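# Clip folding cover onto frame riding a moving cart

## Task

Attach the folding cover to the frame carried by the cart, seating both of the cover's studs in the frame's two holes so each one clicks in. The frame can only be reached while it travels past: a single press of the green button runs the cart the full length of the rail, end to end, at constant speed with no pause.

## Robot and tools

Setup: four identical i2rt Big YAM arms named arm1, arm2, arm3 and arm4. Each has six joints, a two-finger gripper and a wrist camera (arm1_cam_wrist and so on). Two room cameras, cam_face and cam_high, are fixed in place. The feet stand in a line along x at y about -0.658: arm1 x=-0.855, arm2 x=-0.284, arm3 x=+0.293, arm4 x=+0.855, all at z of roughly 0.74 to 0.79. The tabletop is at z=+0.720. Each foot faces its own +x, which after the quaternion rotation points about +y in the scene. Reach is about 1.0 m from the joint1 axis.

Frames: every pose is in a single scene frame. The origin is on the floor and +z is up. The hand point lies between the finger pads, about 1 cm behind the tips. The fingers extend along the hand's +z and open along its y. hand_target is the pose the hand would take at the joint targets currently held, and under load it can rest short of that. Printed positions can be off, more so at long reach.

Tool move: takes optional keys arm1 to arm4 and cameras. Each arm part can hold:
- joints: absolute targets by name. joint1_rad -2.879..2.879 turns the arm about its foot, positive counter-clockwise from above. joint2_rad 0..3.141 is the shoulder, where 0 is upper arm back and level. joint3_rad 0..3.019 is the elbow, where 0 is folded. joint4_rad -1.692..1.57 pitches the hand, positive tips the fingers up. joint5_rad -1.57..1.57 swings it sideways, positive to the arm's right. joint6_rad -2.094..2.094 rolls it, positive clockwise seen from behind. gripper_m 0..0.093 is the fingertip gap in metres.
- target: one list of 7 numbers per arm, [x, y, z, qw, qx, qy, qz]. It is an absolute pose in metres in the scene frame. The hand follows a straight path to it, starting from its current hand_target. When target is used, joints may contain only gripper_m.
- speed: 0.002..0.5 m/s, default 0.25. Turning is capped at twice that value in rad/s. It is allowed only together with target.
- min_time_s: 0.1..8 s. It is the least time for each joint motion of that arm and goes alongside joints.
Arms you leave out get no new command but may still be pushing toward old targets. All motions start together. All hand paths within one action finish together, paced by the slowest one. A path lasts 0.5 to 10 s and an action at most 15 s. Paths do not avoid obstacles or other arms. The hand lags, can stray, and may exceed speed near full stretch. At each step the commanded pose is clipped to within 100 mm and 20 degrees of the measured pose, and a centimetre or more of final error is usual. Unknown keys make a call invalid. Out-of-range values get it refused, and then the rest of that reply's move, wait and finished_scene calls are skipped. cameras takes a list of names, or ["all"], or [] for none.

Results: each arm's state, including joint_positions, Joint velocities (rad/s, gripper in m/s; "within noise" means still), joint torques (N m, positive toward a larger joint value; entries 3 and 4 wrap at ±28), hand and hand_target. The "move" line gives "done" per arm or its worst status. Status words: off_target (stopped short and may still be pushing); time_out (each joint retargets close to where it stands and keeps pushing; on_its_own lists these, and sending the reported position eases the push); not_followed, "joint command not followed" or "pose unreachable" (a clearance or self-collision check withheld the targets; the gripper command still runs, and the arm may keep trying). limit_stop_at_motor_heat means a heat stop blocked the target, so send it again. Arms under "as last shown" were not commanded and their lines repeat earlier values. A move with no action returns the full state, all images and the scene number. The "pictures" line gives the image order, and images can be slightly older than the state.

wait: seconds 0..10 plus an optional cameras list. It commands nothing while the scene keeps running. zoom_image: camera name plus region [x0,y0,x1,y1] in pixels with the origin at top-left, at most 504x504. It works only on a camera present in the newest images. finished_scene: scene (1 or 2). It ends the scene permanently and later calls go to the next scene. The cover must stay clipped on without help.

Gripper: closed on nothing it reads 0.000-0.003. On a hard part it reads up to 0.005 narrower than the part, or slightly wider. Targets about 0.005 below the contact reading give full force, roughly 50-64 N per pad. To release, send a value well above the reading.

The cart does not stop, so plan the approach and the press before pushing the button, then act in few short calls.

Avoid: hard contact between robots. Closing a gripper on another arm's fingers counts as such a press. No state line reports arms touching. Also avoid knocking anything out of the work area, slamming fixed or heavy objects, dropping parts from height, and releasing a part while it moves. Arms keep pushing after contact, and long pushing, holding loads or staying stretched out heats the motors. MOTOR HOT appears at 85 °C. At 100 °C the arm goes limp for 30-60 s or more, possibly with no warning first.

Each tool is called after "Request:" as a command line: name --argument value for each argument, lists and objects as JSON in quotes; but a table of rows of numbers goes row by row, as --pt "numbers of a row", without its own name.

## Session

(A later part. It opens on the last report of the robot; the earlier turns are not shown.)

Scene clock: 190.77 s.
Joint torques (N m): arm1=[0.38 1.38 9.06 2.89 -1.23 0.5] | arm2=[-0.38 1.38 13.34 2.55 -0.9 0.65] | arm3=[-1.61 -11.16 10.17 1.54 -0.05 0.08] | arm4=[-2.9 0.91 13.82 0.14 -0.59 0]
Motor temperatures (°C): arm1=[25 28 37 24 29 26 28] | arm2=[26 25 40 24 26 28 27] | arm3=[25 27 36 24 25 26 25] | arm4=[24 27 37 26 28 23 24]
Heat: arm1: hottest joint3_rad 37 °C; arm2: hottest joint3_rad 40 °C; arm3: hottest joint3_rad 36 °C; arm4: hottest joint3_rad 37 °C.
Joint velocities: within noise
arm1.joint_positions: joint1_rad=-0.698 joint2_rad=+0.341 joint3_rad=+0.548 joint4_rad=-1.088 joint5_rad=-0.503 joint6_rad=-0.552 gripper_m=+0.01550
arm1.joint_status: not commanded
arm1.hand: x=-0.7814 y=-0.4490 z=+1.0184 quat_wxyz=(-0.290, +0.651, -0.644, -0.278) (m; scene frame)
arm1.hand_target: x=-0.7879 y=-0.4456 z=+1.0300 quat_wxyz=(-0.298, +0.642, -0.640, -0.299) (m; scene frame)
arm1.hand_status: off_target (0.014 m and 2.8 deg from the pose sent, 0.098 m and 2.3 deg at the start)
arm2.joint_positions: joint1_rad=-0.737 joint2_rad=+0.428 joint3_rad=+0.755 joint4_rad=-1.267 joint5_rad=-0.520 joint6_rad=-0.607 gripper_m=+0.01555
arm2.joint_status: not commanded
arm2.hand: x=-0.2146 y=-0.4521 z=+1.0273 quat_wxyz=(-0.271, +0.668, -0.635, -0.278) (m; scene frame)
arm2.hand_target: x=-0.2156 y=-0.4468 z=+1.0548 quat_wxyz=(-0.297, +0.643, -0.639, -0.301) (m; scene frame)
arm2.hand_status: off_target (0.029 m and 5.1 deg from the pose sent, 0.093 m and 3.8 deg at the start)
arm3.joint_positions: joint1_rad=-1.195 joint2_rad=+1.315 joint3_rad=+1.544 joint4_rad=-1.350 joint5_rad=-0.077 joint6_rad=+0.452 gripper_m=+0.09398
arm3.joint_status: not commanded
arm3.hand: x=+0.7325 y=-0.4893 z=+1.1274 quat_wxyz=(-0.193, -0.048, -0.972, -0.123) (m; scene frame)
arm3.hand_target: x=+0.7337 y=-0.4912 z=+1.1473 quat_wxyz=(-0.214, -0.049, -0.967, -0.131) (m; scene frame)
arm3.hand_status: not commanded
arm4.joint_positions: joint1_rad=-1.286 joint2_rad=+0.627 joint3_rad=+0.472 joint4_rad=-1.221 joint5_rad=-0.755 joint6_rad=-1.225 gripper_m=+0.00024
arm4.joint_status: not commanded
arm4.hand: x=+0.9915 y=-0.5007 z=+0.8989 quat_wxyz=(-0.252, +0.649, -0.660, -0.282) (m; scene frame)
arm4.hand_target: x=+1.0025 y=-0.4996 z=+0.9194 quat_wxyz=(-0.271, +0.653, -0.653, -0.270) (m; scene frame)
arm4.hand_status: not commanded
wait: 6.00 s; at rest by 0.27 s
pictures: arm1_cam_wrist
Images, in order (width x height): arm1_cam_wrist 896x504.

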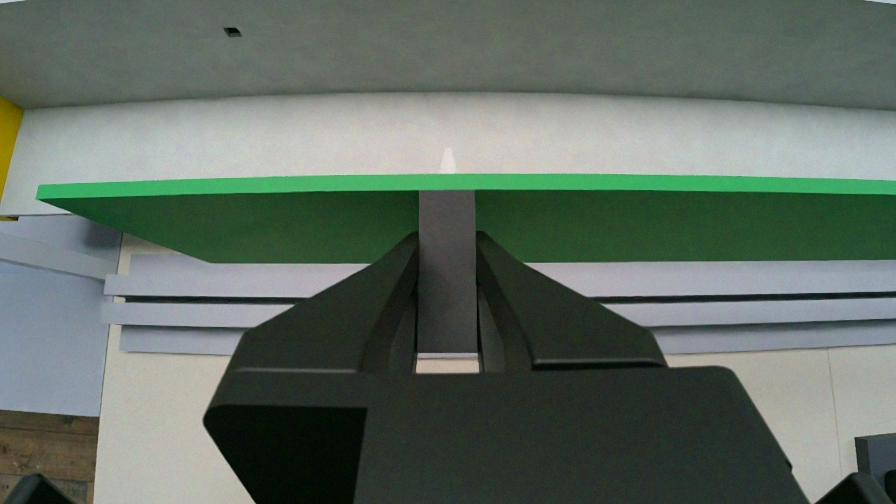

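Request:
wait --seconds 5

Request:
move --arm1 '{"target":[-0.788,-0.352,1.0,-0.2988,0.6409,-0.6409,-0.2988],"speed":0.08}' --arm2 '{"target":[-0.217,-0.352,1.02,-0.2988,0.6409,-0.6409,-0.2988],"speed":0.08}' --cameras '["cam_face"]'

Request:
move --arm1 '{"target":[-0.768,-0.352,0.935,-0.2988,0.6409,-0.6409,-0.2988],"speed":0.08}' --arm2 '{"target":[-0.197,-0.352,0.945,-0.2988,0.6409,-0.6409,-0.2988],"speed":0.08}' --cameras '["arm1_cam_wrist","arm2_cam_wrist","cam_face"]'

Scene clock: 209.70 s.
Joint torques (N m): arm1=[0.03 1.2 9.13 2.82 -1.23 0.5] | arm2=[-0.44 1.32 13.31 2.55 -0.89 0.65] | arm3=[-1.32 -11.22 10.03 1.63 -0.15 0.06] | arm4=[-2.84 0.91 13.81 0.13 -0.59 -0.01]
Motor temperatures (°C): arm1=[25 28 37 24 29 26 28] | arm2=[26 25 41 24 26 28 27] | arm3=[25 27 36 24 25 26 25] | arm4=[24 27 37 26 28 23 24]
Heat: arm1: hottest joint3_rad 37 °C; arm2: hottest joint3_rad 41 °C; arm3: hottest joint3_rad 36 °C; arm4: hottest joint3_rad 37 °C.
Joint velocities: within noise
arm1.joint_positions: joint1_rad=-0.698 joint2_rad=+0.341 joint3_rad=+0.548 joint4_rad=-1.088 joint5_rad=-0.503 joint6_rad=-0.552 gripper_m=+0.01550
arm1.joint_status: not commanded
arm1.hand: x=-0.7814 y=-0.4490 z=+1.0184 quat_wxyz=(-0.290, +0.651, -0.644, -0.278) (m; scene frame)
arm1.hand_target: x=-0.7879 y=-0.4456 z=+1.0300 quat_wxyz=(-0.298, +0.642, -0.640, -0.299) (m; scene frame)
arm1.hand_status: off_target (0.014 m and 2.8 deg from the pose sent, 0.098 m and 2.3 deg at the start)
arm2.joint_positions: joint1_rad=-0.737 joint2_rad=+0.428 joint3_rad=+0.755 joint4_rad=-1.267 joint5_rad=-0.520 joint6_rad=-0.607 gripper_m=+0.01555
arm2.joint_status: not commanded
arm2.hand: x=-0.2146 y=-0.4521 z=+1.0273 quat_wxyz=(-0.271, +0.668, -0.635, -0.278) (m; scene frame)
arm2.hand_target: x=-0.2156 y=-0.4468 z=+1.0548 quat_wxyz=(-0.297, +0.643, -0.639, -0.301) (m; scene frame)
arm2.hand_status: off_target (0.029 m and 5.1 deg from the pose sent, 0.093 m and 3.8 deg at the start)
arm3.joint_positions: joint1_rad=-1.195 joint2_rad=+1.315 joint3_rad=+1.544 joint4_rad=-1.350 joint5_rad=-0.077 joint6_rad=+0.452 gripper_m=+0.09398
arm3.joint_status: not commanded
arm3.hand: x=+0.7325 y=-0.4893 z=+1.1274 quat_wxyz=(-0.193, -0.048, -0.972, -0.123) (m; scene frame)
arm3.hand_target: x=+0.7337 y=-0.4912 z=+1.1473 quat_wxyz=(-0.214, -0.049, -0.967, -0.131) (m; scene frame)
arm3.hand_status: not commanded
arm4.joint_positions: joint1_rad=-1.286 joint2_rad=+0.627 joint3_rad=+0.472 joint4_rad=-1.221 joint5_rad=-0.755 joint6_rad=-1.225 gripper_m=+0.00024
arm4.joint_status: not commanded
arm4.hand: x=+0.9915 y=-0.5007 z=+0.8989 quat_wxyz=(-0.252, +0.649, -0.660, -0.282) (m; scene frame)
arm4.hand_target: x=+1.0025 y=-0.4996 z=+0.9194 quat_wxyz=(-0.271, +0.653, -0.653, -0.270) (m; scene frame)
arm4.hand_status: not commanded
wait: 5.00 s; at rest from the start
pictures: none

Scene clock: 211.73 s.
Joint torques (N m): arm1=[-0.09 -0.32 10.11 4.18 -0.6 0.32] | arm2=[-0.32 -1.38 14.2 3.15 -0.25 0.54] | arm3=[-1.55 -11.34 9.88 1.62 -0.09 0.07] | arm4=[-2.84 0.91 13.82 0.14 -0.59 -0.01]
Motor temperatures (°C): arm1=[25 28 37 24 29 26 28] | arm2=[26 25 40 24 26 28 27] | arm3=[25 27 36 24 25 26 25] | arm4=[24 27 37 26 28 23 24]
Heat: arm1: hottest joint3_rad 37 °C; arm2: hottest joint3_rad 40 °C; arm3: hottest joint3_rad 36 °C; arm4: hottest joint3_rad 37 °C.
move: arm1 off_target; arm2 off_target
Joint velocities: within noise
arm1.joint_positions: joint1_rad=-0.361 joint2_rad=+0.611 joint3_rad=+0.500 joint4_rad=-0.684 joint5_rad=-0.278 joint6_rad=-0.277 gripper_m=+0.01550
arm1.joint_status: not commanded
arm1.hand: x=-0.7856 y=-0.3633 z=+0.9821 quat_wxyz=(-0.281, +0.650, -0.649, -0.278) (m; scene frame)
arm1.hand_target: x=-0.7882 y=-0.3532 z=+1.0002 quat_wxyz=(-0.298, +0.641, -0.641, -0.299) (m; scene frame)
arm1.hand_status: off_target (0.021 m and 3.4 deg from the pose sent, 0.099 m and 2.8 deg at the start)
arm2.joint_positions: joint1_rad=-0.387 joint2_rad=+0.619 joint3_rad=+0.681 joint4_rad=-0.899 joint5_rad=-0.283 joint6_rad=-0.322 gripper_m=+0.01552
arm2.joint_status: not commanded
arm2.hand: x=-0.2188 y=-0.3659 z=+0.9872 quat_wxyz=(-0.268, +0.671, -0.637, -0.269) (m; scene frame)
arm2.hand_target: x=-0.2176 y=-0.3544 z=+1.0203 quat_wxyz=(-0.297, +0.642, -0.639, -0.300) (m; scene frame)
arm2.hand_status: off_target (0.036 m and 6.0 deg from the pose sent, 0.100 m and 5.1 deg at the start)
arm3, arm4: as last shown
pictures: cam_face
Images, in order (width x height): cam_face 896x504.

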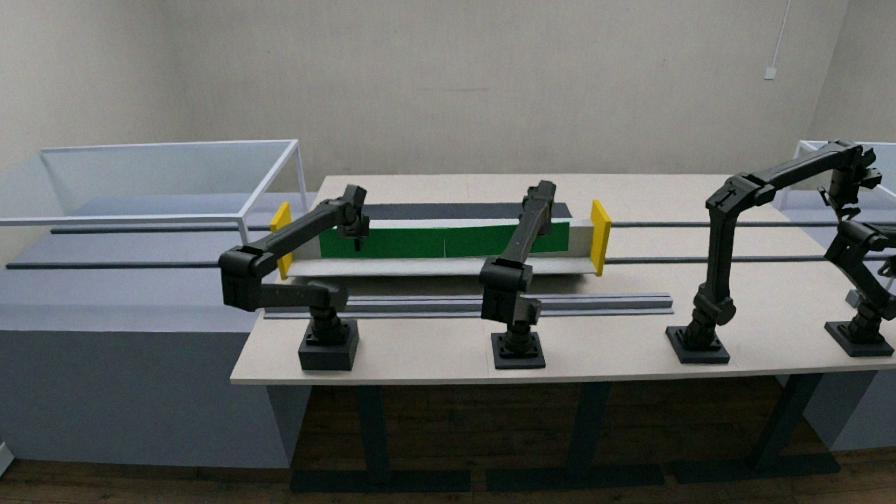

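Scene clock: 213.53 s.
Joint torques (N m): arm1=[-1.96 -0.5 9.1 3.77 -0.88 0.02] | arm2=[-1.79 -0.97 12.83 2.67 -0.44 0.21] | arm3=[-1.49 -10.99 10.1 1.43 -0.11 0.1] | arm4=[-2.9 0.91 13.82 0.13 -0.59 0]
Motor temperatures (°C): arm1=[25 28 37 24 29 26 28] | arm2=[26 25 40 24 26 28 27] | arm3=[25 27 36 24 25 26 25] | arm4=[24 27 37 26 28 23 24]
Heat: arm1: hottest joint3_rad 37 °C; arm2: hottest joint3_rad 40 °C; arm3: hottest joint3_rad 36 °C; arm4: hottest joint3_rad 37 °C.
move: arm1 off_target; arm2 off_target
Joint velocities: arm1=[within noise] | arm2=[-0.005 0.005 -0.007 0.046 0.022 0.007 0] | arm3=[within noise] | arm4=[within noise]
arm1.joint_positions: joint1_rad=-0.428 joint2_rad=+0.704 joint3_rad=+0.368 joint4_rad=-0.454 joint5_rad=-0.338 joint6_rad=-0.316 gripper_m=+0.01550
arm1.joint_status: not commanded
arm1.hand: x=-0.7720 y=-0.3589 z=+0.9257 quat_wxyz=(-0.286, +0.646, -0.646, -0.288) (m; scene frame)
arm1.hand_target: x=-0.7680 y=-0.3525 z=+0.9351 quat_wxyz=(-0.299, +0.641, -0.641, -0.298) (m; scene frame)
arm1.hand_status: off_target (0.012 m and 2.1 deg from the pose sent, 0.052 m and 3.4 deg at the start)
arm2.joint_positions: joint1_rad=-0.460 joint2_rad=+0.648 joint3_rad=+0.512 joint4_rad=-0.689 joint5_rad=-0.342 joint6_rad=-0.350 gripper_m=+0.01538
arm2.joint_status: not commanded
arm2.hand: x=-0.2041 y=-0.3622 z=+0.9239 quat_wxyz=(-0.275, +0.660, -0.640, -0.282) (m; scene frame)
arm2.hand_target: x=-0.1974 y=-0.3532 z=+0.9452 quat_wxyz=(-0.298, +0.642, -0.640, -0.299) (m; scene frame)
arm2.hand_status: off_target (0.025 m and 4.0 deg from the pose sent, 0.049 m and 6.0 deg at the start)
arm3, arm4: as last shown
pictures: arm1_cam_wrist, arm2_cam_wrist, cam_face
Images, in order (width x height): arm1_cam_wrist 896x504, arm2_cam_wrist 896x504, cam_face 896x504.

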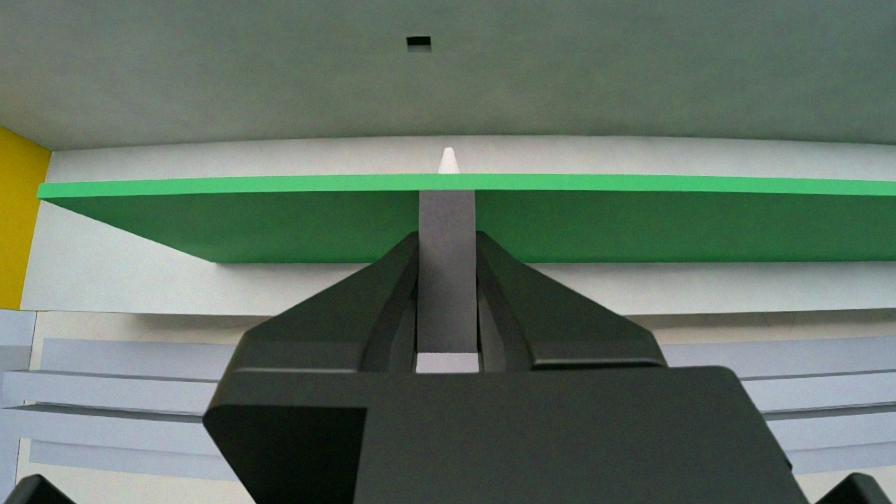

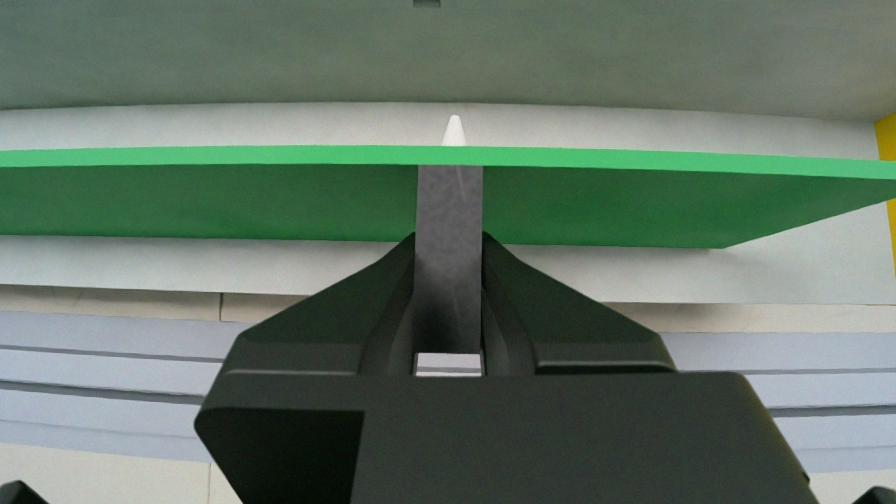

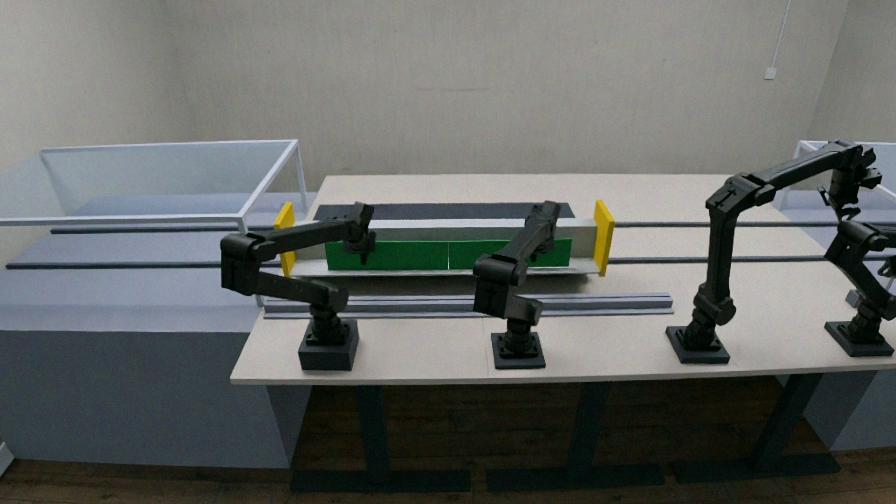

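Request:
move --arm1 '{"target":[-0.676,-0.350,0.927,-0.2988,0.6409,-0.6409,-0.2988],"speed":0.1}' --arm2 '{"target":[-0.105,-0.350,0.941,-0.2988,0.6409,-0.6409,-0.2988],"speed":0.1}' --cameras '["arm1_cam_wrist","arm2_cam_wrist"]'

Request:
move --arm1 '{"target":[-0.676,-0.285,0.927,-0.2988,0.6409,-0.6409,-0.2988],"speed":0.07}' --arm2 '{"target":[-0.105,-0.285,0.941,-0.2988,0.6409,-0.6409,-0.2988],"speed":0.07}'

Request:
wait --seconds 1.5 --cameras '["arm1_cam_wrist","arm2_cam_wrist"]'

Scene clock: 224.33 s.
Joint torques (N m): arm1=[-1.85 -0.03 10.55 2.51 -0.47 -0.08] | arm2=[-1.79 -2.43 14.71 1.18 -0.33 0.12] | arm3=[-1.44 -11.4 10.03 1.7 -0.15 0.1] | arm4=[-2.9 0.97 13.82 0.13 -0.59 0]
Motor temperatures (°C): arm1=[25 28 37 24 29 26 29] | arm2=[26 25 39 24 26 27 27] | arm3=[25 27 36 24 25 26 25] | arm4=[24 27 37 26 28 23 24]
Heat: arm1: hottest joint3_rad 37 °C; arm2: hottest joint3_rad 39 °C; arm3: hottest joint3_rad 36 °C; arm4: hottest joint3_rad 37 °C.
move: arm1 off_target; arm2 off_target
Joint velocities: within noise
arm1.joint_positions: joint1_rad=-0.757 joint2_rad=+0.939 joint3_rad=+0.448 joint4_rad=-0.394 joint5_rad=-0.581 joint6_rad=-0.575 gripper_m=+0.01550
arm1.joint_status: not commanded
arm1.hand: x=-0.6898 y=-0.3585 z=+0.9199 quat_wxyz=(-0.293, +0.643, -0.641, -0.301) (m; scene frame)
arm1.hand_target: x=-0.6764 y=-0.3509 z=+0.9272 quat_wxyz=(-0.299, +0.641, -0.641, -0.299) (m; scene frame)
arm1.hand_status: off_target (0.018 m and 0.8 deg from the pose sent, 0.096 m and 2.1 deg at the start)
arm2.joint_positions: joint1_rad=-0.788 joint2_rad=+0.861 joint3_rad=+0.579 joint4_rad=-0.643 joint5_rad=-0.575 joint6_rad=-0.614 gripper_m=+0.01538
arm2.joint_status: not commanded
arm2.hand: x=-0.1208 y=-0.3603 z=+0.9174 quat_wxyz=(-0.281, +0.655, -0.636, -0.295) (m; scene frame)
arm2.hand_target: x=-0.1058 y=-0.3513 z=+0.9411 quat_wxyz=(-0.299, +0.641, -0.640, -0.299) (m; scene frame)
arm2.hand_status: off_target (0.030 m and 2.7 deg from the pose sent, 0.101 m and 4.0 deg at the start)
arm3, arm4: as last shown
pictures: arm1_cam_wrist, arm2_cam_wrist
Images, in order (width x height): arm1_cam_wrist 896x504, arm2_cam_wrist 896x504.

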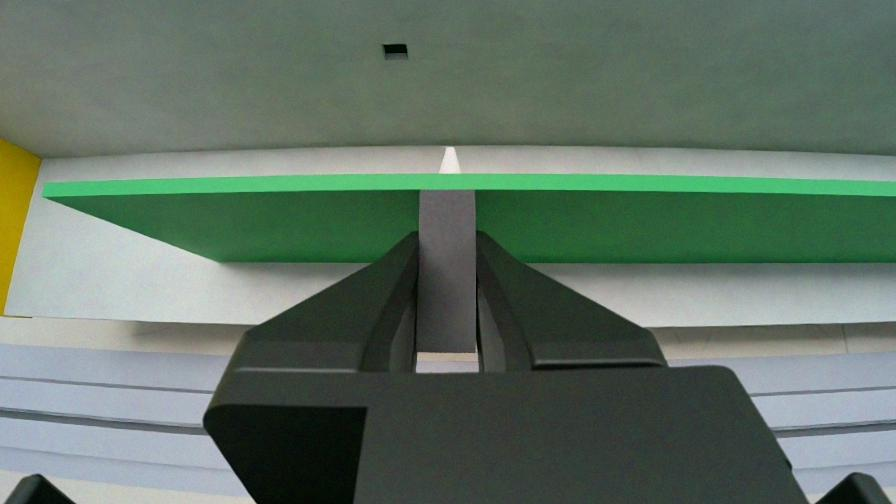

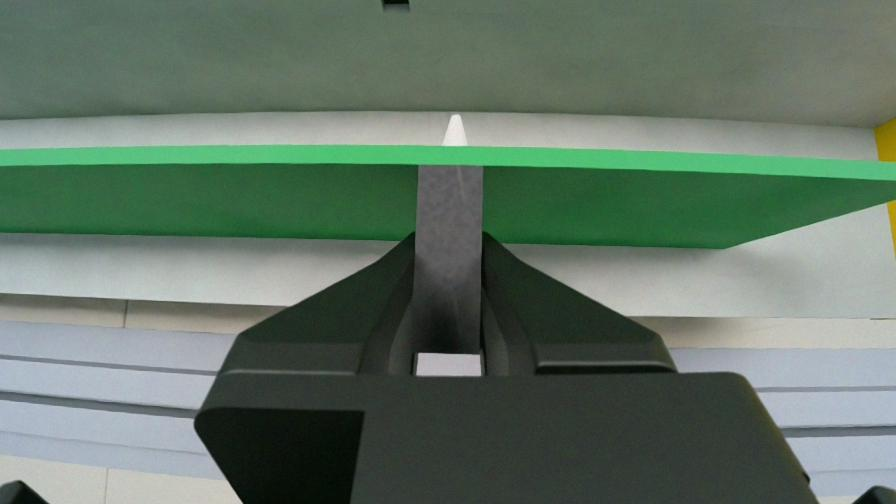

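Scene clock: 226.83 s.
Joint torques (N m): arm1=[1.73 -1.14 10.69 3.43 -0.92 0.47] | arm2=[1.32 -2.37 14.78 2.18 -1.31 0.39] | arm3=[-0.67 -11.22 9.99 1.46 -0.06 0.09] | arm4=[-2.9 0.97 13.82 0.14 -0.6 0]
Motor temperatures (°C): arm1=[25 28 37 24 29 26 29] | arm2=[26 25 39 24 26 27 27] | arm3=[25 27 36 24 25 26 25] | arm4=[24 27 37 26 28 23 24]
Heat: arm1: hottest joint3_rad 37 °C; arm2: hottest joint3_rad 39 °C; arm3: hottest joint3_rad 36 °C; arm4: hottest joint3_rad 37 °C.
move: arm1 off_target; arm2 off_target
Joint velocities: within noise
arm1.joint_positions: joint1_rad=-0.650 joint2_rad=+1.084 joint3_rad=+0.531 joint4_rad=-0.277 joint5_rad=-0.464 joint6_rad=-0.493 gripper_m=+0.01550
arm1.joint_status: not commanded
arm1.hand: x=-0.6740 y=-0.3100 z=+0.9207 quat_wxyz=(-0.303, +0.644, -0.645, -0.279) (m; scene frame)
arm1.hand_target: x=-0.6770 y=-0.2870 z=+0.9275 quat_wxyz=(-0.298, +0.641, -0.641, -0.299) (m; scene frame)
arm1.hand_status: off_target (0.026 m and 2.4 deg from the pose sent, 0.075 m and 0.8 deg at the start)
arm2.joint_positions: joint1_rad=-0.682 joint2_rad=+0.994 joint3_rad=+0.653 joint4_rad=-0.524 joint5_rad=-0.449 joint6_rad=-0.508 gripper_m=+0.01533
arm2.joint_status: not commanded
arm2.hand: x=-0.1034 y=-0.3129 z=+0.9193 quat_wxyz=(-0.292, +0.649, -0.648, -0.271) (m; scene frame)
arm2.hand_target: x=-0.1062 y=-0.2877 z=+0.9415 quat_wxyz=(-0.298, +0.642, -0.640, -0.299) (m; scene frame)
arm2.hand_status: off_target (0.035 m and 3.6 deg from the pose sent, 0.080 m and 2.7 deg at the start)
arm3, arm4: as last shown
pictures: none

Scene clock: 228.33 s.
Joint torques (N m): arm1=[1.73 -0.91 10.63 3.47 -0.92 0.46] | arm2=[1.44 -2.55 14.84 2.19 -1.3 0.39] | arm3=[-0.67 -12.04 10.11 1.65 -0.13 0.08] | arm4=[-2.9 0.91 13.81 0.13 -0.59 0]
Motor temperatures (°C): arm1=[25 28 38 24 29 26 29] | arm2=[26 25 40 24 26 27 27] | arm3=[25 27 36 24 25 26 25] | arm4=[24 27 37 26 28 23 24]
Heat: arm1: hottest joint3_rad 38 °C; arm2: hottest joint3_rad 40 °C; arm3: hottest joint3_rad 36 °C; arm4: hottest joint3_rad 37 °C.
Joint velocities: within noise
arm1.joint_positions: joint1_rad=-0.650 joint2_rad=+1.084 joint3_rad=+0.531 joint4_rad=-0.277 joint5_rad=-0.464 joint6_rad=-0.493 gripper_m=+0.01550
arm1.joint_status: not commanded
arm1.hand: x=-0.6740 y=-0.3100 z=+0.9207 quat_wxyz=(-0.303, +0.644, -0.645, -0.279) (m; scene frame)
arm1.hand_target: x=-0.6771 y=-0.2871 z=+0.9275 quat_wxyz=(-0.298, +0.641, -0.641, -0.299) (m; scene frame)
arm1.hand_status: off_target (0.026 m and 2.4 deg from the pose sent, 0.075 m and 0.8 deg at the start)
arm2.joint_positions: joint1_rad=-0.682 joint2_rad=+0.994 joint3_rad=+0.653 joint4_rad=-0.524 joint5_rad=-0.449 joint6_rad=-0.508 gripper_m=+0.01533
arm2.joint_status: not commanded
arm2.hand: x=-0.1033 y=-0.3129 z=+0.9192 quat_wxyz=(-0.292, +0.649, -0.648, -0.270) (m; scene frame)
arm2.hand_target: x=-0.1062 y=-0.2877 z=+0.9413 quat_wxyz=(-0.298, +0.642, -0.640, -0.299) (m; scene frame)
arm2.hand_status: off_target (0.035 m and 3.6 deg from the pose sent, 0.080 m and 2.7 deg at the start)
arm3.joint_positions: joint1_rad=-1.195 joint2_rad=+1.315 joint3_rad=+1.544 joint4_rad=-1.350 joint5_rad=-0.077 joint6_rad=+0.452 gripper_m=+0.09398
arm3.joint_status: not commanded
arm3.hand: x=+0.7325 y=-0.4893 z=+1.1274 quat_wxyz=(-0.193, -0.048, -0.972, -0.123) (m; scene frame)
arm3.hand_target: x=+0.7337 y=-0.4912 z=+1.1473 quat_wxyz=(-0.214, -0.049, -0.967, -0.131) (m; scene frame)
arm3.hand_status: not commanded
arm4.joint_positions: joint1_rad=-1.286 joint2_rad=+0.627 joint3_rad=+0.472 joint4_rad=-1.221 joint5_rad=-0.755 joint6_rad=-1.225 gripper_m=+0.00024
arm4.joint_status: not commanded
arm4.hand: x=+0.9915 y=-0.5007 z=+0.8989 quat_wxyz=(-0.252, +0.649, -0.660, -0.282) (m; scene frame)
arm4.hand_target: x=+1.0025 y=-0.4996 z=+0.9194 quat_wxyz=(-0.271, +0.653, -0.653, -0.270) (m; scene frame)
arm4.hand_status: not commanded
wait: 1.50 s; at rest by 0.27 s
pictures: arm1_cam_wrist, arm2_cam_wrist
Images, in order (width x height): arm1_cam_wrist 896x504, arm2_cam_wrist 896x504.

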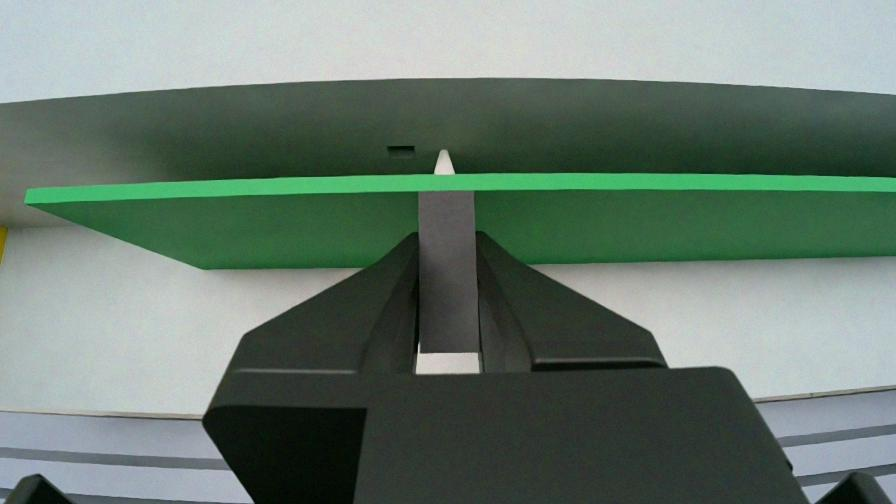

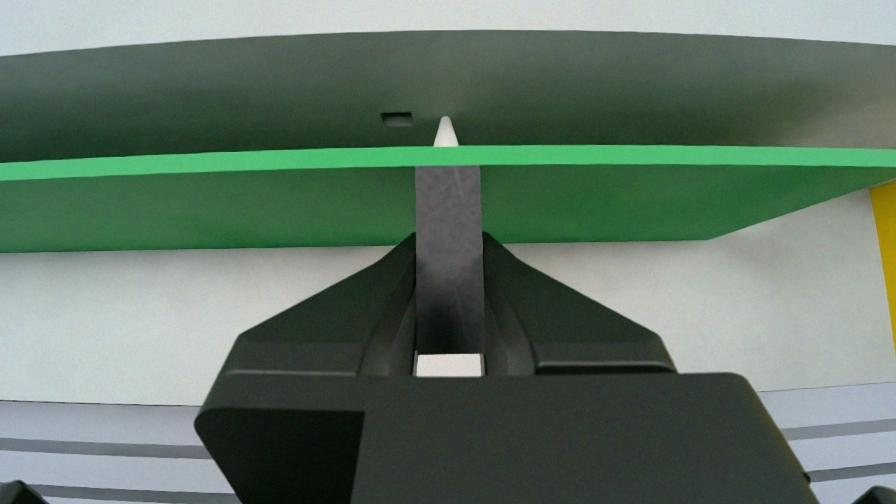

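Request:
move --arm1 '{"target":[-0.638,-0.24,0.927,-0.2988,0.6409,-0.6409,-0.2988],"speed":0.08}' --arm2 '{"target":[-0.067,-0.24,0.941,-0.2988,0.6409,-0.6409,-0.2988],"speed":0.08}' --cameras '["arm1_cam_wrist","arm2_cam_wrist"]'

Request:
move --arm1 '{"target":[-0.630,-0.19,0.927,-0.2988,0.6409,-0.6409,-0.2988],"speed":0.08}' --arm2 '{"target":[-0.059,-0.19,0.941,-0.2988,0.6409,-0.6409,-0.2988],"speed":0.08}' --cameras '["arm1_cam_wrist","arm2_cam_wrist"]'

Scene clock: 240.63 s.
Joint torques (N m): arm1=[6.01 -3.02 11.33 2.67 -2.04 1] | arm2=[5.54 -4.84 14.93 1.95 -2.69 0.58] | arm3=[-1.96 -11.63 10.11 1.51 -0.14 0.07] | arm4=[-2.9 0.97 13.82 0.14 -0.59 0]
Motor temperatures (°C): arm1=[25 28 37 24 31 26 29] | arm2=[27 25 40 24 29 27 27] | arm3=[25 27 36 24 25 26 25] | arm4=[24 27 37 26 28 23 24]
Heat: arm1: hottest joint3_rad 37 °C; arm2: hottest joint3_rad 40 °C; arm3: hottest joint3_rad 36 °C; arm4: hottest joint3_rad 37 °C.
move: arm1 off_target; arm2 off_target
Joint velocities: within noise
arm1.joint_positions: joint1_rad=-0.717 joint2_rad=+1.244 joint3_rad=+0.654 joint4_rad=-0.240 joint5_rad=-0.440 joint6_rad=-0.554 gripper_m=+0.01672
arm1.joint_status: not commanded
arm1.hand: x=-0.6118 y=-0.2862 z=+0.9218 quat_wxyz=(-0.324, +0.640, -0.651, -0.248) (m; scene frame)
arm1.hand_target: x=-0.6403 y=-0.2463 z=+0.9281 quat_wxyz=(-0.297, +0.643, -0.641, -0.297) (m; scene frame)
arm1.hand_status: off_target (0.053 m and 6.6 deg from the pose sent, 0.079 m and 2.4 deg at the start)
arm2.joint_positions: joint1_rad=-0.753 joint2_rad=+1.153 joint3_rad=+0.769 joint4_rad=-0.482 joint5_rad=-0.423 joint6_rad=-0.547 gripper_m=+0.01589
arm2.joint_status: not commanded
arm2.hand: x=-0.0403 y=-0.2904 z=+0.9218 quat_wxyz=(-0.309, +0.637, -0.664, -0.243) (m; scene frame)
arm2.hand_target: x=-0.0695 y=-0.2471 z=+0.9416 quat_wxyz=(-0.296, +0.643, -0.641, -0.298) (m; scene frame)
arm2.hand_status: off_target (0.060 m and 7.1 deg from the pose sent, 0.084 m and 3.6 deg at the start)
arm3, arm4: as last shown
pictures: arm1_cam_wrist, arm2_cam_wrist
Images, in order (width x height): arm1_cam_wrist 896x504, arm2_cam_wrist 896x504.

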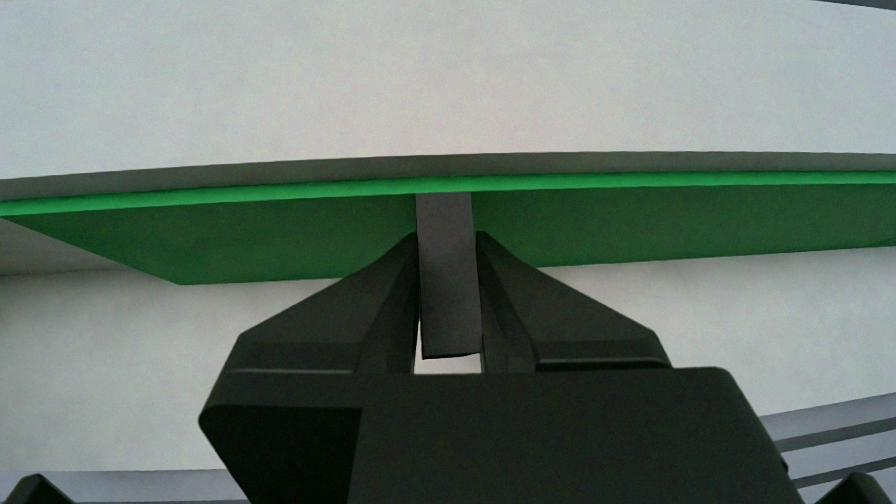

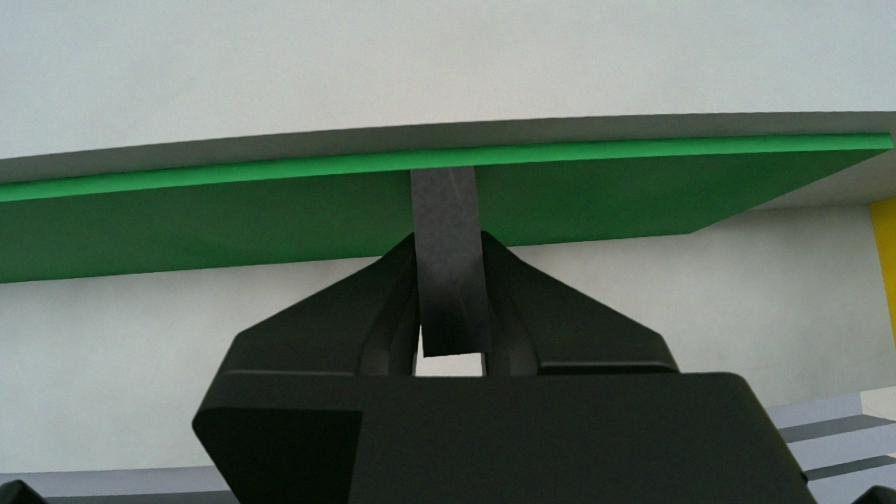

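Scene clock: 243.63 s.
Joint torques (N m): arm1=[10.23 -0.26 13.98 4.44 -3.2 1.17] | arm2=[9.23 -1.14 17.69 3.25 -3.81 0.82] | arm3=[-1.2 -10.93 10.17 1.46 -0.06 0.12] | arm4=[-2.9 0.91 13.81 0.14 -0.59 0]
Motor temperatures (°C): arm1=[25 28 38 24 32 26 29] | arm2=[27 25 40 24 30 27 28] | arm3=[25 27 36 24 25 26 25] | arm4=[24 27 37 26 28 23 24]
Heat: arm1: hottest joint3_rad 38 °C; arm2: hottest joint3_rad 40 °C; arm3: hottest joint3_rad 36 °C; arm4: hottest joint3_rad 37 °C.
move: arm1 off_target; arm2 off_target
Joint velocities: within noise
arm1.joint_positions: joint1_rad=-0.720 joint2_rad=+1.279 joint3_rad=+0.700 joint4_rad=-0.272 joint5_rad=-0.371 joint6_rad=-0.534 gripper_m=+0.01843
arm1.joint_status: not commanded
arm1.hand: x=-0.5924 y=-0.2834 z=+0.9202 quat_wxyz=(-0.318, +0.628, -0.675, -0.219) (m; scene frame)
arm1.hand_target: x=-0.6384 y=-0.2101 z=+0.9312 quat_wxyz=(-0.293, +0.645, -0.641, -0.296) (m; scene frame)
arm1.hand_status: off_target (0.101 m and 10.3 deg from the pose sent, 0.098 m and 6.6 deg at the start; pose on its path clipped on 14 of 90 steps)
arm2.joint_positions: joint1_rad=-0.762 joint2_rad=+1.189 joint3_rad=+0.808 joint4_rad=-0.494 joint5_rad=-0.368 joint6_rad=-0.540 gripper_m=+0.01672
arm2.joint_status: not commanded
arm2.hand: x=-0.0204 y=-0.2880 z=+0.9213 quat_wxyz=(-0.310, +0.628, -0.680, -0.217) (m; scene frame)
arm2.hand_target: x=-0.0647 y=-0.2152 z=+0.9420 quat_wxyz=(-0.293, +0.645, -0.641, -0.297) (m; scene frame)
arm2.hand_status: off_target (0.107 m and 10.6 deg from the pose sent, 0.104 m and 7.1 deg at the start; pose on its path clipped on 70 of 90 steps)
arm3, arm4: as last shown
pictures: arm1_cam_wrist, arm2_cam_wrist
Images, in order (width x height): arm1_cam_wrist 896x504, arm2_cam_wrist 896x504.

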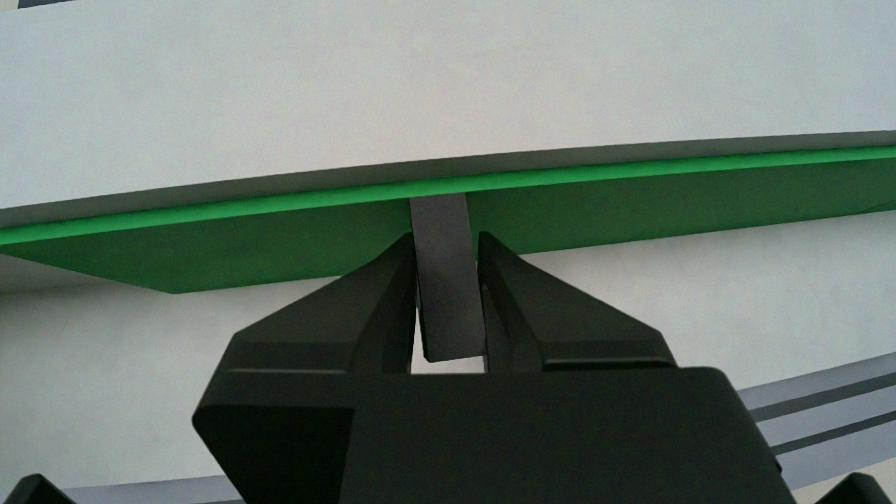

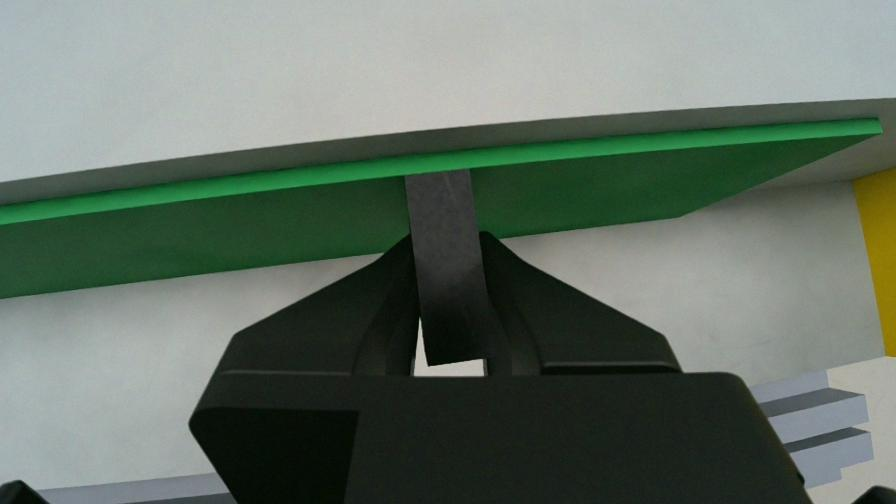

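Request:
move --arm1 '{"target":[-0.540,-0.20,0.925,-0.2988,0.6409,-0.6409,-0.2988],"speed":0.12}' --arm2 '{"target":[0.032,-0.20,0.941,-0.2988,0.6409,-0.6409,-0.2988],"speed":0.12}' --cameras '["arm1_cam_wrist","arm2_cam_wrist"]'

Request:
move --arm1 '{"target":[-0.532,-0.14,0.925,-0.2988,0.6409,-0.6409,-0.2988],"speed":0.1}' --arm2 '{"target":[0.040,-0.14,0.941,-0.2988,0.6409,-0.6409,-0.2988],"speed":0.1}' --cameras '["arm1_cam_wrist","arm2_cam_wrist"]'

Scene clock: 251.07 s.
Joint torques (N m): arm1=[6.36 -2.32 15.06 4.59 -1.34 0.9] | arm2=[5.83 -2.32 19.73 3.78 -2.36 0.8] | arm3=[-1.49 -11.58 10.14 1.57 -0.11 0.08] | arm4=[-2.9 0.97 13.83 0.16 -0.6 0]
Motor temperatures (°C): arm1=[25 28 38 24 38 26 29] | arm2=[27 25 41 24 36 28 28] | arm3=[25 27 36 24 25 26 25] | arm4=[24 27 37 26 28 23 24]
Heat: arm1: hottest joint3_rad 38 °C; arm2: hottest joint3_rad 41 °C; arm3: hottest joint3_rad 36 °C; arm4: hottest joint3_rad 37 °C.
move: arm1 off_target; arm2 off_target
Joint velocities: within noise
arm1.joint_positions: joint1_rad=-0.839 joint2_rad=+1.428 joint3_rad=+0.838 joint4_rad=-0.343 joint5_rad=-0.543 joint6_rad=-0.647 gripper_m=+0.01674
arm1.joint_status: not commanded
arm1.hand: x=-0.5430 y=-0.2760 z=+0.9172 quat_wxyz=(-0.295, +0.638, -0.661, -0.262) (m; scene frame)
arm1.hand_target: x=-0.5490 y=-0.2102 z=+0.9277 quat_wxyz=(-0.297, +0.642, -0.640, -0.299) (m; scene frame)
arm1.hand_status: off_target (0.076 m and 4.9 deg from the pose sent, 0.099 m and 10.3 deg at the start; pose on its path clipped on 5 of 51 steps)
arm2.joint_positions: joint1_rad=-0.881 joint2_rad=+1.328 joint3_rad=+0.935 joint4_rad=-0.569 joint5_rad=-0.515 joint6_rad=-0.673 gripper_m=+0.01592
arm2.joint_status: not commanded
arm2.hand: x=+0.0288 y=-0.2859 z=+0.9210 quat_wxyz=(-0.289, +0.642, -0.666, -0.247) (m; scene frame)
arm2.hand_target: x=+0.0212 y=-0.2131 z=+0.9428 quat_wxyz=(-0.296, +0.644, -0.639, -0.299) (m; scene frame)
arm2.hand_status: off_target (0.088 m and 6.7 deg from the pose sent, 0.104 m and 10.6 deg at the start; pose on its path clipped on 6 of 51 steps)
arm3, arm4: as last shown
pictures: arm1_cam_wrist, arm2_cam_wrist
Images, in order (width x height): arm1_cam_wrist 896x504, arm2_cam_wrist 896x504.

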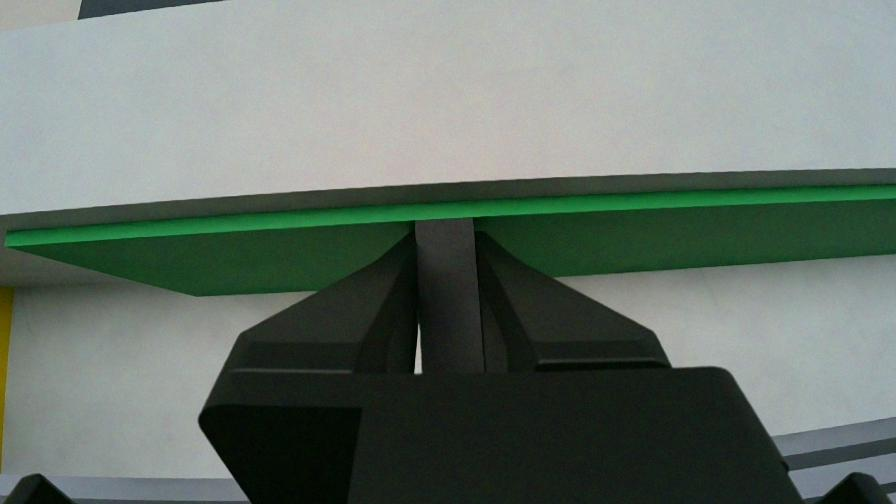

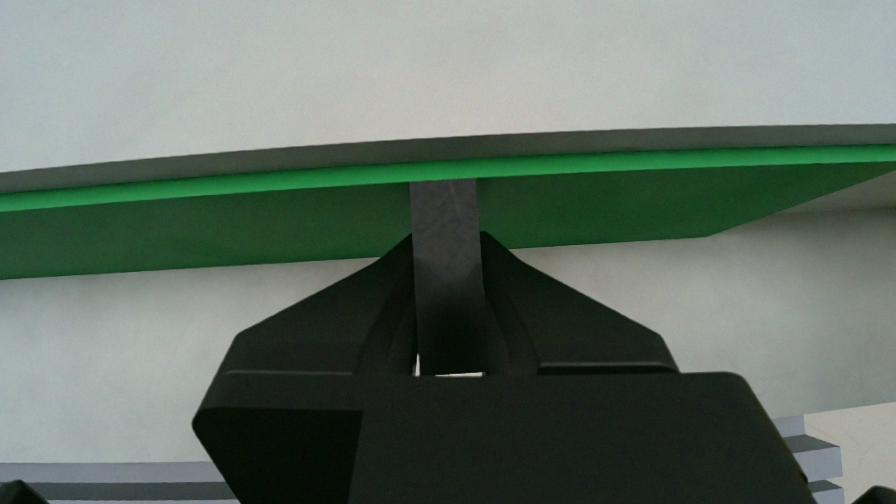

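Scene clock: 252.33 s.
Joint torques (N m): arm1=[8.82 -0.15 16.4 5.42 -1.05 1.17] | arm2=[7.18 -1.03 20.1 4.49 -2.31 0.94] | arm3=[-1.26 -11.58 9.92 1.72 -0.06 0.04] | arm4=[-2.9 0.91 13.81 0.13 -0.59 0]
Motor temperatures (°C): arm1=[25 28 38 24 37 26 29] | arm2=[27 25 41 24 36 28 28] | arm3=[25 27 36 24 25 26 25] | arm4=[24 27 37 26 28 23 24]
Heat: arm1: hottest joint3_rad 38 °C; arm2: hottest joint3_rad 41 °C; arm3: hottest joint3_rad 36 °C; arm4: hottest joint3_rad 37 °C.
move: arm1 off_target; arm2 off_target
Joint velocities: within noise
arm1.joint_positions: joint1_rad=-0.846 joint2_rad=+1.444 joint3_rad=+0.858 joint4_rad=-0.354 joint5_rad=-0.538 joint6_rad=-0.650 gripper_m=+0.01674
arm1.joint_status: not commanded
arm1.hand: x=-0.5349 y=-0.2751 z=+0.9171 quat_wxyz=(-0.294, +0.636, -0.665, -0.258) (m; scene frame)
arm1.hand_target: x=-0.5474 y=-0.1918 z=+0.9274 quat_wxyz=(-0.296, +0.643, -0.639, -0.300) (m; scene frame)
arm1.hand_status: off_target (0.135 m and 5.5 deg from the pose sent, 0.137 m and 4.9 deg at the start; pose on its path clipped on 27 of 38 steps)
arm2.joint_positions: joint1_rad=-0.890 joint2_rad=+1.342 joint3_rad=+0.949 joint4_rad=-0.569 joint5_rad=-0.511 joint6_rad=-0.678 gripper_m=+0.01591
arm2.joint_status: not commanded
arm2.hand: x=+0.0369 y=-0.2856 z=+0.9209 quat_wxyz=(-0.290, +0.641, -0.668, -0.243) (m; scene frame)
arm2.hand_target: x=+0.0249 y=-0.2033 z=+0.9369 quat_wxyz=(-0.294, +0.644, -0.639, -0.299) (m; scene frame)
arm2.hand_status: off_target (0.147 m and 7.2 deg from the pose sent, 0.148 m and 6.7 deg at the start; pose on its path clipped on 30 of 38 steps)
arm3, arm4: as last shown
pictures: arm1_cam_wrist, arm2_cam_wrist
Images, in order (width x height): arm1_cam_wrist 896x504, arm2_cam_wrist 896x504.

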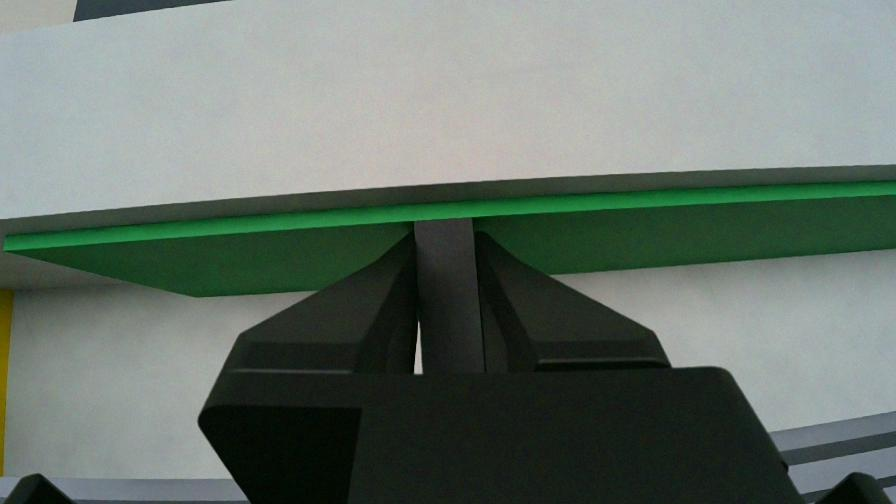

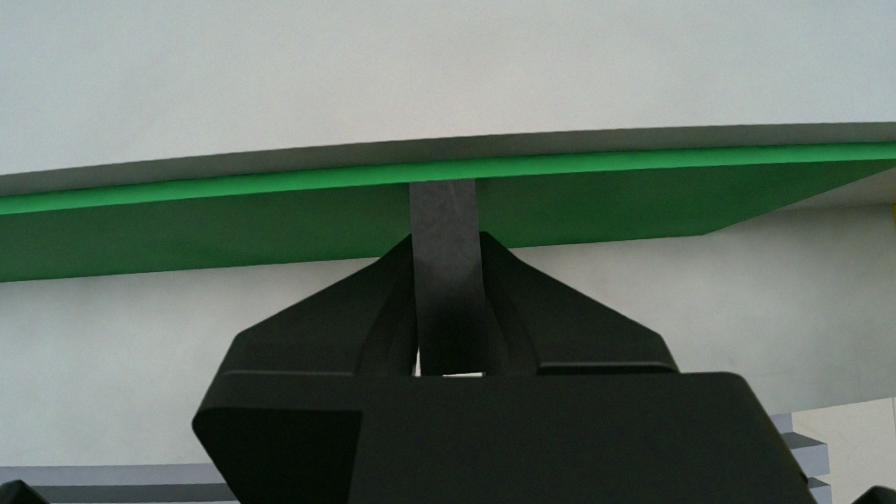

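Request:
move --arm1 '{"target":[-0.463,-0.17,0.925,-0.2988,0.6409,-0.6409,-0.2988],"speed":0.2}' --arm2 '{"target":[0.109,-0.17,0.945,-0.2988,0.6409,-0.6409,-0.2988],"speed":0.2}'

Request:
move --arm1 '{"target":[-0.448,-0.08,0.925,-0.2988,0.6409,-0.6409,-0.2988],"speed":0.1}' --arm2 '{"target":[0.124,-0.08,0.945,-0.2988,0.6409,-0.6409,-0.2988],"speed":0.1}' --cameras '["arm1_cam_wrist","arm2_cam_wrist"]'

Scene clock: 268.90 s.
Joint torques (N m): arm1=[9.7 -9.29 13.12 3.07 -2.89 1.13] | arm2=[8.64 -11.05 17.07 1.72 -3.17 0.74] | arm3=[-0.91 -11.52 10.29 1.89 -0.14 0.07] | arm4=[-2.9 0.91 13.83 0.16 -0.6 0]
Motor temperatures (°C): arm1=[26 28 39 24 42 28 29] | arm2=[27 25 42 24 41 28 28] | arm3=[25 27 37 24 25 26 25] | arm4=[24 27 37 26 28 23 24]
Heat: arm1: hottest joint5_rad 42 °C; arm2: hottest joint3_rad 42 °C; arm3: hottest joint3_rad 37 °C; arm4: hottest joint3_rad 37 °C.
move: arm1 off_target; arm2 off_target
Joint velocities: within noise
arm1.joint_positions: joint1_rad=-0.970 joint2_rad=+1.639 joint3_rad=+1.086 joint4_rad=-0.414 joint5_rad=-0.552 joint6_rad=-0.753 gripper_m=+0.01858
arm1.joint_status: not commanded
arm1.hand: x=-0.4281 y=-0.2749 z=+0.9144 quat_wxyz=(-0.309, +0.630, -0.674, -0.232) (m; scene frame)
arm1.hand_target: x=-0.4692 y=-0.1933 z=+0.9260 quat_wxyz=(-0.294, +0.644, -0.641, -0.298) (m; scene frame)
arm1.hand_status: off_target (0.111 m and 8.7 deg from the pose sent, 0.128 m and 5.5 deg at the start; pose on its path clipped on 41 of 41 steps)
arm2.joint_positions: joint1_rad=-1.021 joint2_rad=+1.555 joint3_rad=+1.175 joint4_rad=-0.609 joint5_rad=-0.557 joint6_rad=-0.767 gripper_m=+0.01688
arm2.joint_status: not commanded
arm2.hand: x=+0.1440 y=-0.2847 z=+0.9209 quat_wxyz=(-0.303, +0.627, -0.678, -0.234) (m; scene frame)
arm2.hand_target: x=+0.1055 y=-0.2036 z=+0.9416 quat_wxyz=(-0.295, +0.643, -0.640, -0.298) (m; scene frame)
arm2.hand_status: off_target (0.122 m and 8.7 deg from the pose sent, 0.138 m and 7.2 deg at the start; pose on its path clipped on 41 of 41 steps)
arm3, arm4: as last shown
pictures: none

Scene clock: 270.67 s.
Joint torques (N m): arm1=[9.29 -7.77 14.41 3.86 -2.42 1.18] | arm2=[8.12 -9.47 18.03 2.41 -2.78 0.85] | arm3=[-1.49 -11.16 10.03 1.54 -0.11 0.04] | arm4=[-2.9 0.91 13.83 0.14 -0.59 0]
Motor temperatures (°C): arm1=[26 28 39 24 41 27 29] | arm2=[27 25 42 24 41 28 28] | arm3=[25 27 37 24 25 26 25] | arm4=[24 27 37 26 28 23 24]
Heat: arm1: hottest joint5_rad 41 °C; arm2: hottest joint3_rad 42 °C; arm3: hottest joint3_rad 37 °C; arm4: hottest joint3_rad 37 °C.
move: arm1 off_target; arm2 off_target
Joint velocities: within noise
arm1.joint_positions: joint1_rad=-0.988 joint2_rad=+1.674 joint3_rad=+1.133 joint4_rad=-0.456 joint5_rad=-0.582 joint6_rad=-0.785 gripper_m=+0.01779
arm1.joint_status: not commanded
arm1.hand: x=-0.4165 y=-0.2745 z=+0.9140 quat_wxyz=(-0.302, +0.634, -0.670, -0.241) (m; scene frame)
arm1.hand_target: x=-0.4452 y=-0.1888 z=+0.9222 quat_wxyz=(-0.294, +0.644, -0.640, -0.298) (m; scene frame)
arm1.hand_status: off_target (0.197 m and 7.4 deg from the pose sent, 0.196 m and 8.7 deg at the start; pose on its path clipped on 50 of 53 steps)
arm2.joint_positions: joint1_rad=-1.037 joint2_rad=+1.588 joint3_rad=+1.214 joint4_rad=-0.634 joint5_rad=-0.580 joint6_rad=-0.798 gripper_m=+0.01643
arm2.joint_status: not commanded
arm2.hand: x=+0.1557 y=-0.2842 z=+0.9210 quat_wxyz=(-0.301, +0.633, -0.672, -0.239) (m; scene frame)
arm2.hand_target: x=+0.1277 y=-0.1988 z=+0.9339 quat_wxyz=(-0.295, +0.644, -0.640, -0.298) (m; scene frame)
arm2.hand_status: off_target (0.208 m and 7.8 deg from the pose sent, 0.207 m and 8.7 deg at the start; pose on its path clipped on 50 of 53 steps)
arm3, arm4: as last shown
pictures: arm1_cam_wrist, arm2_cam_wrist
Images, in order (width x height): arm1_cam_wrist 896x504, arm2_cam_wrist 896x504.

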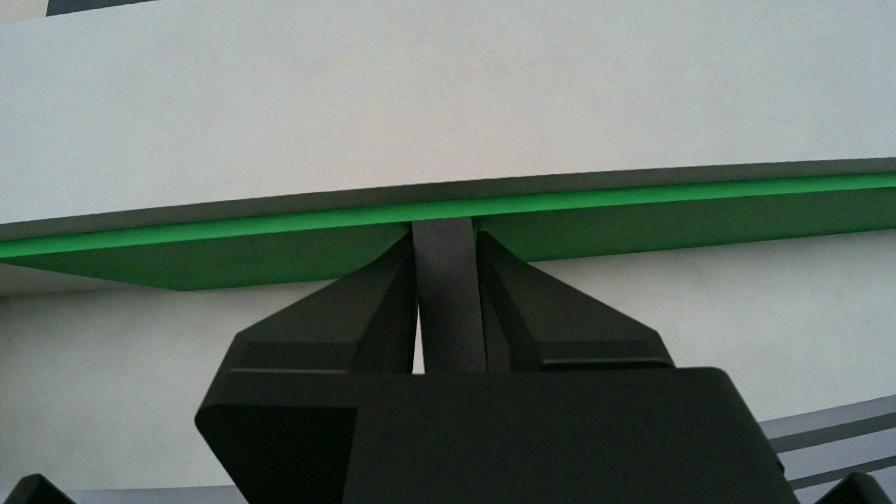

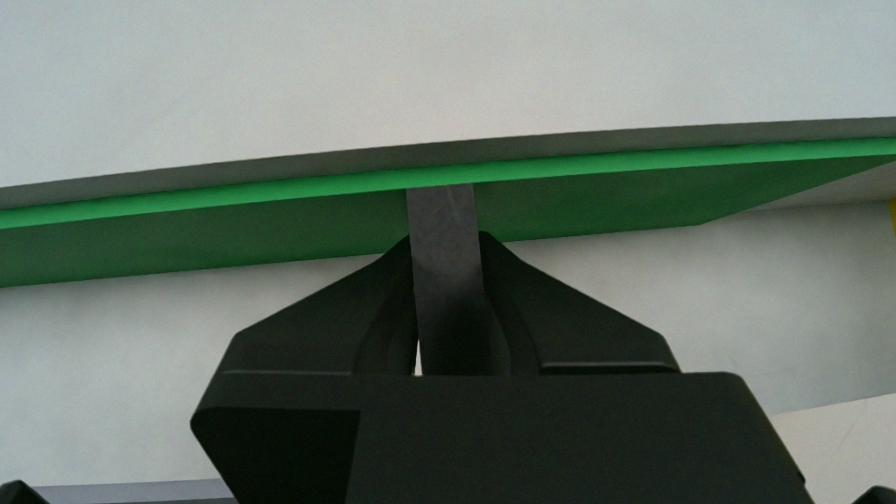

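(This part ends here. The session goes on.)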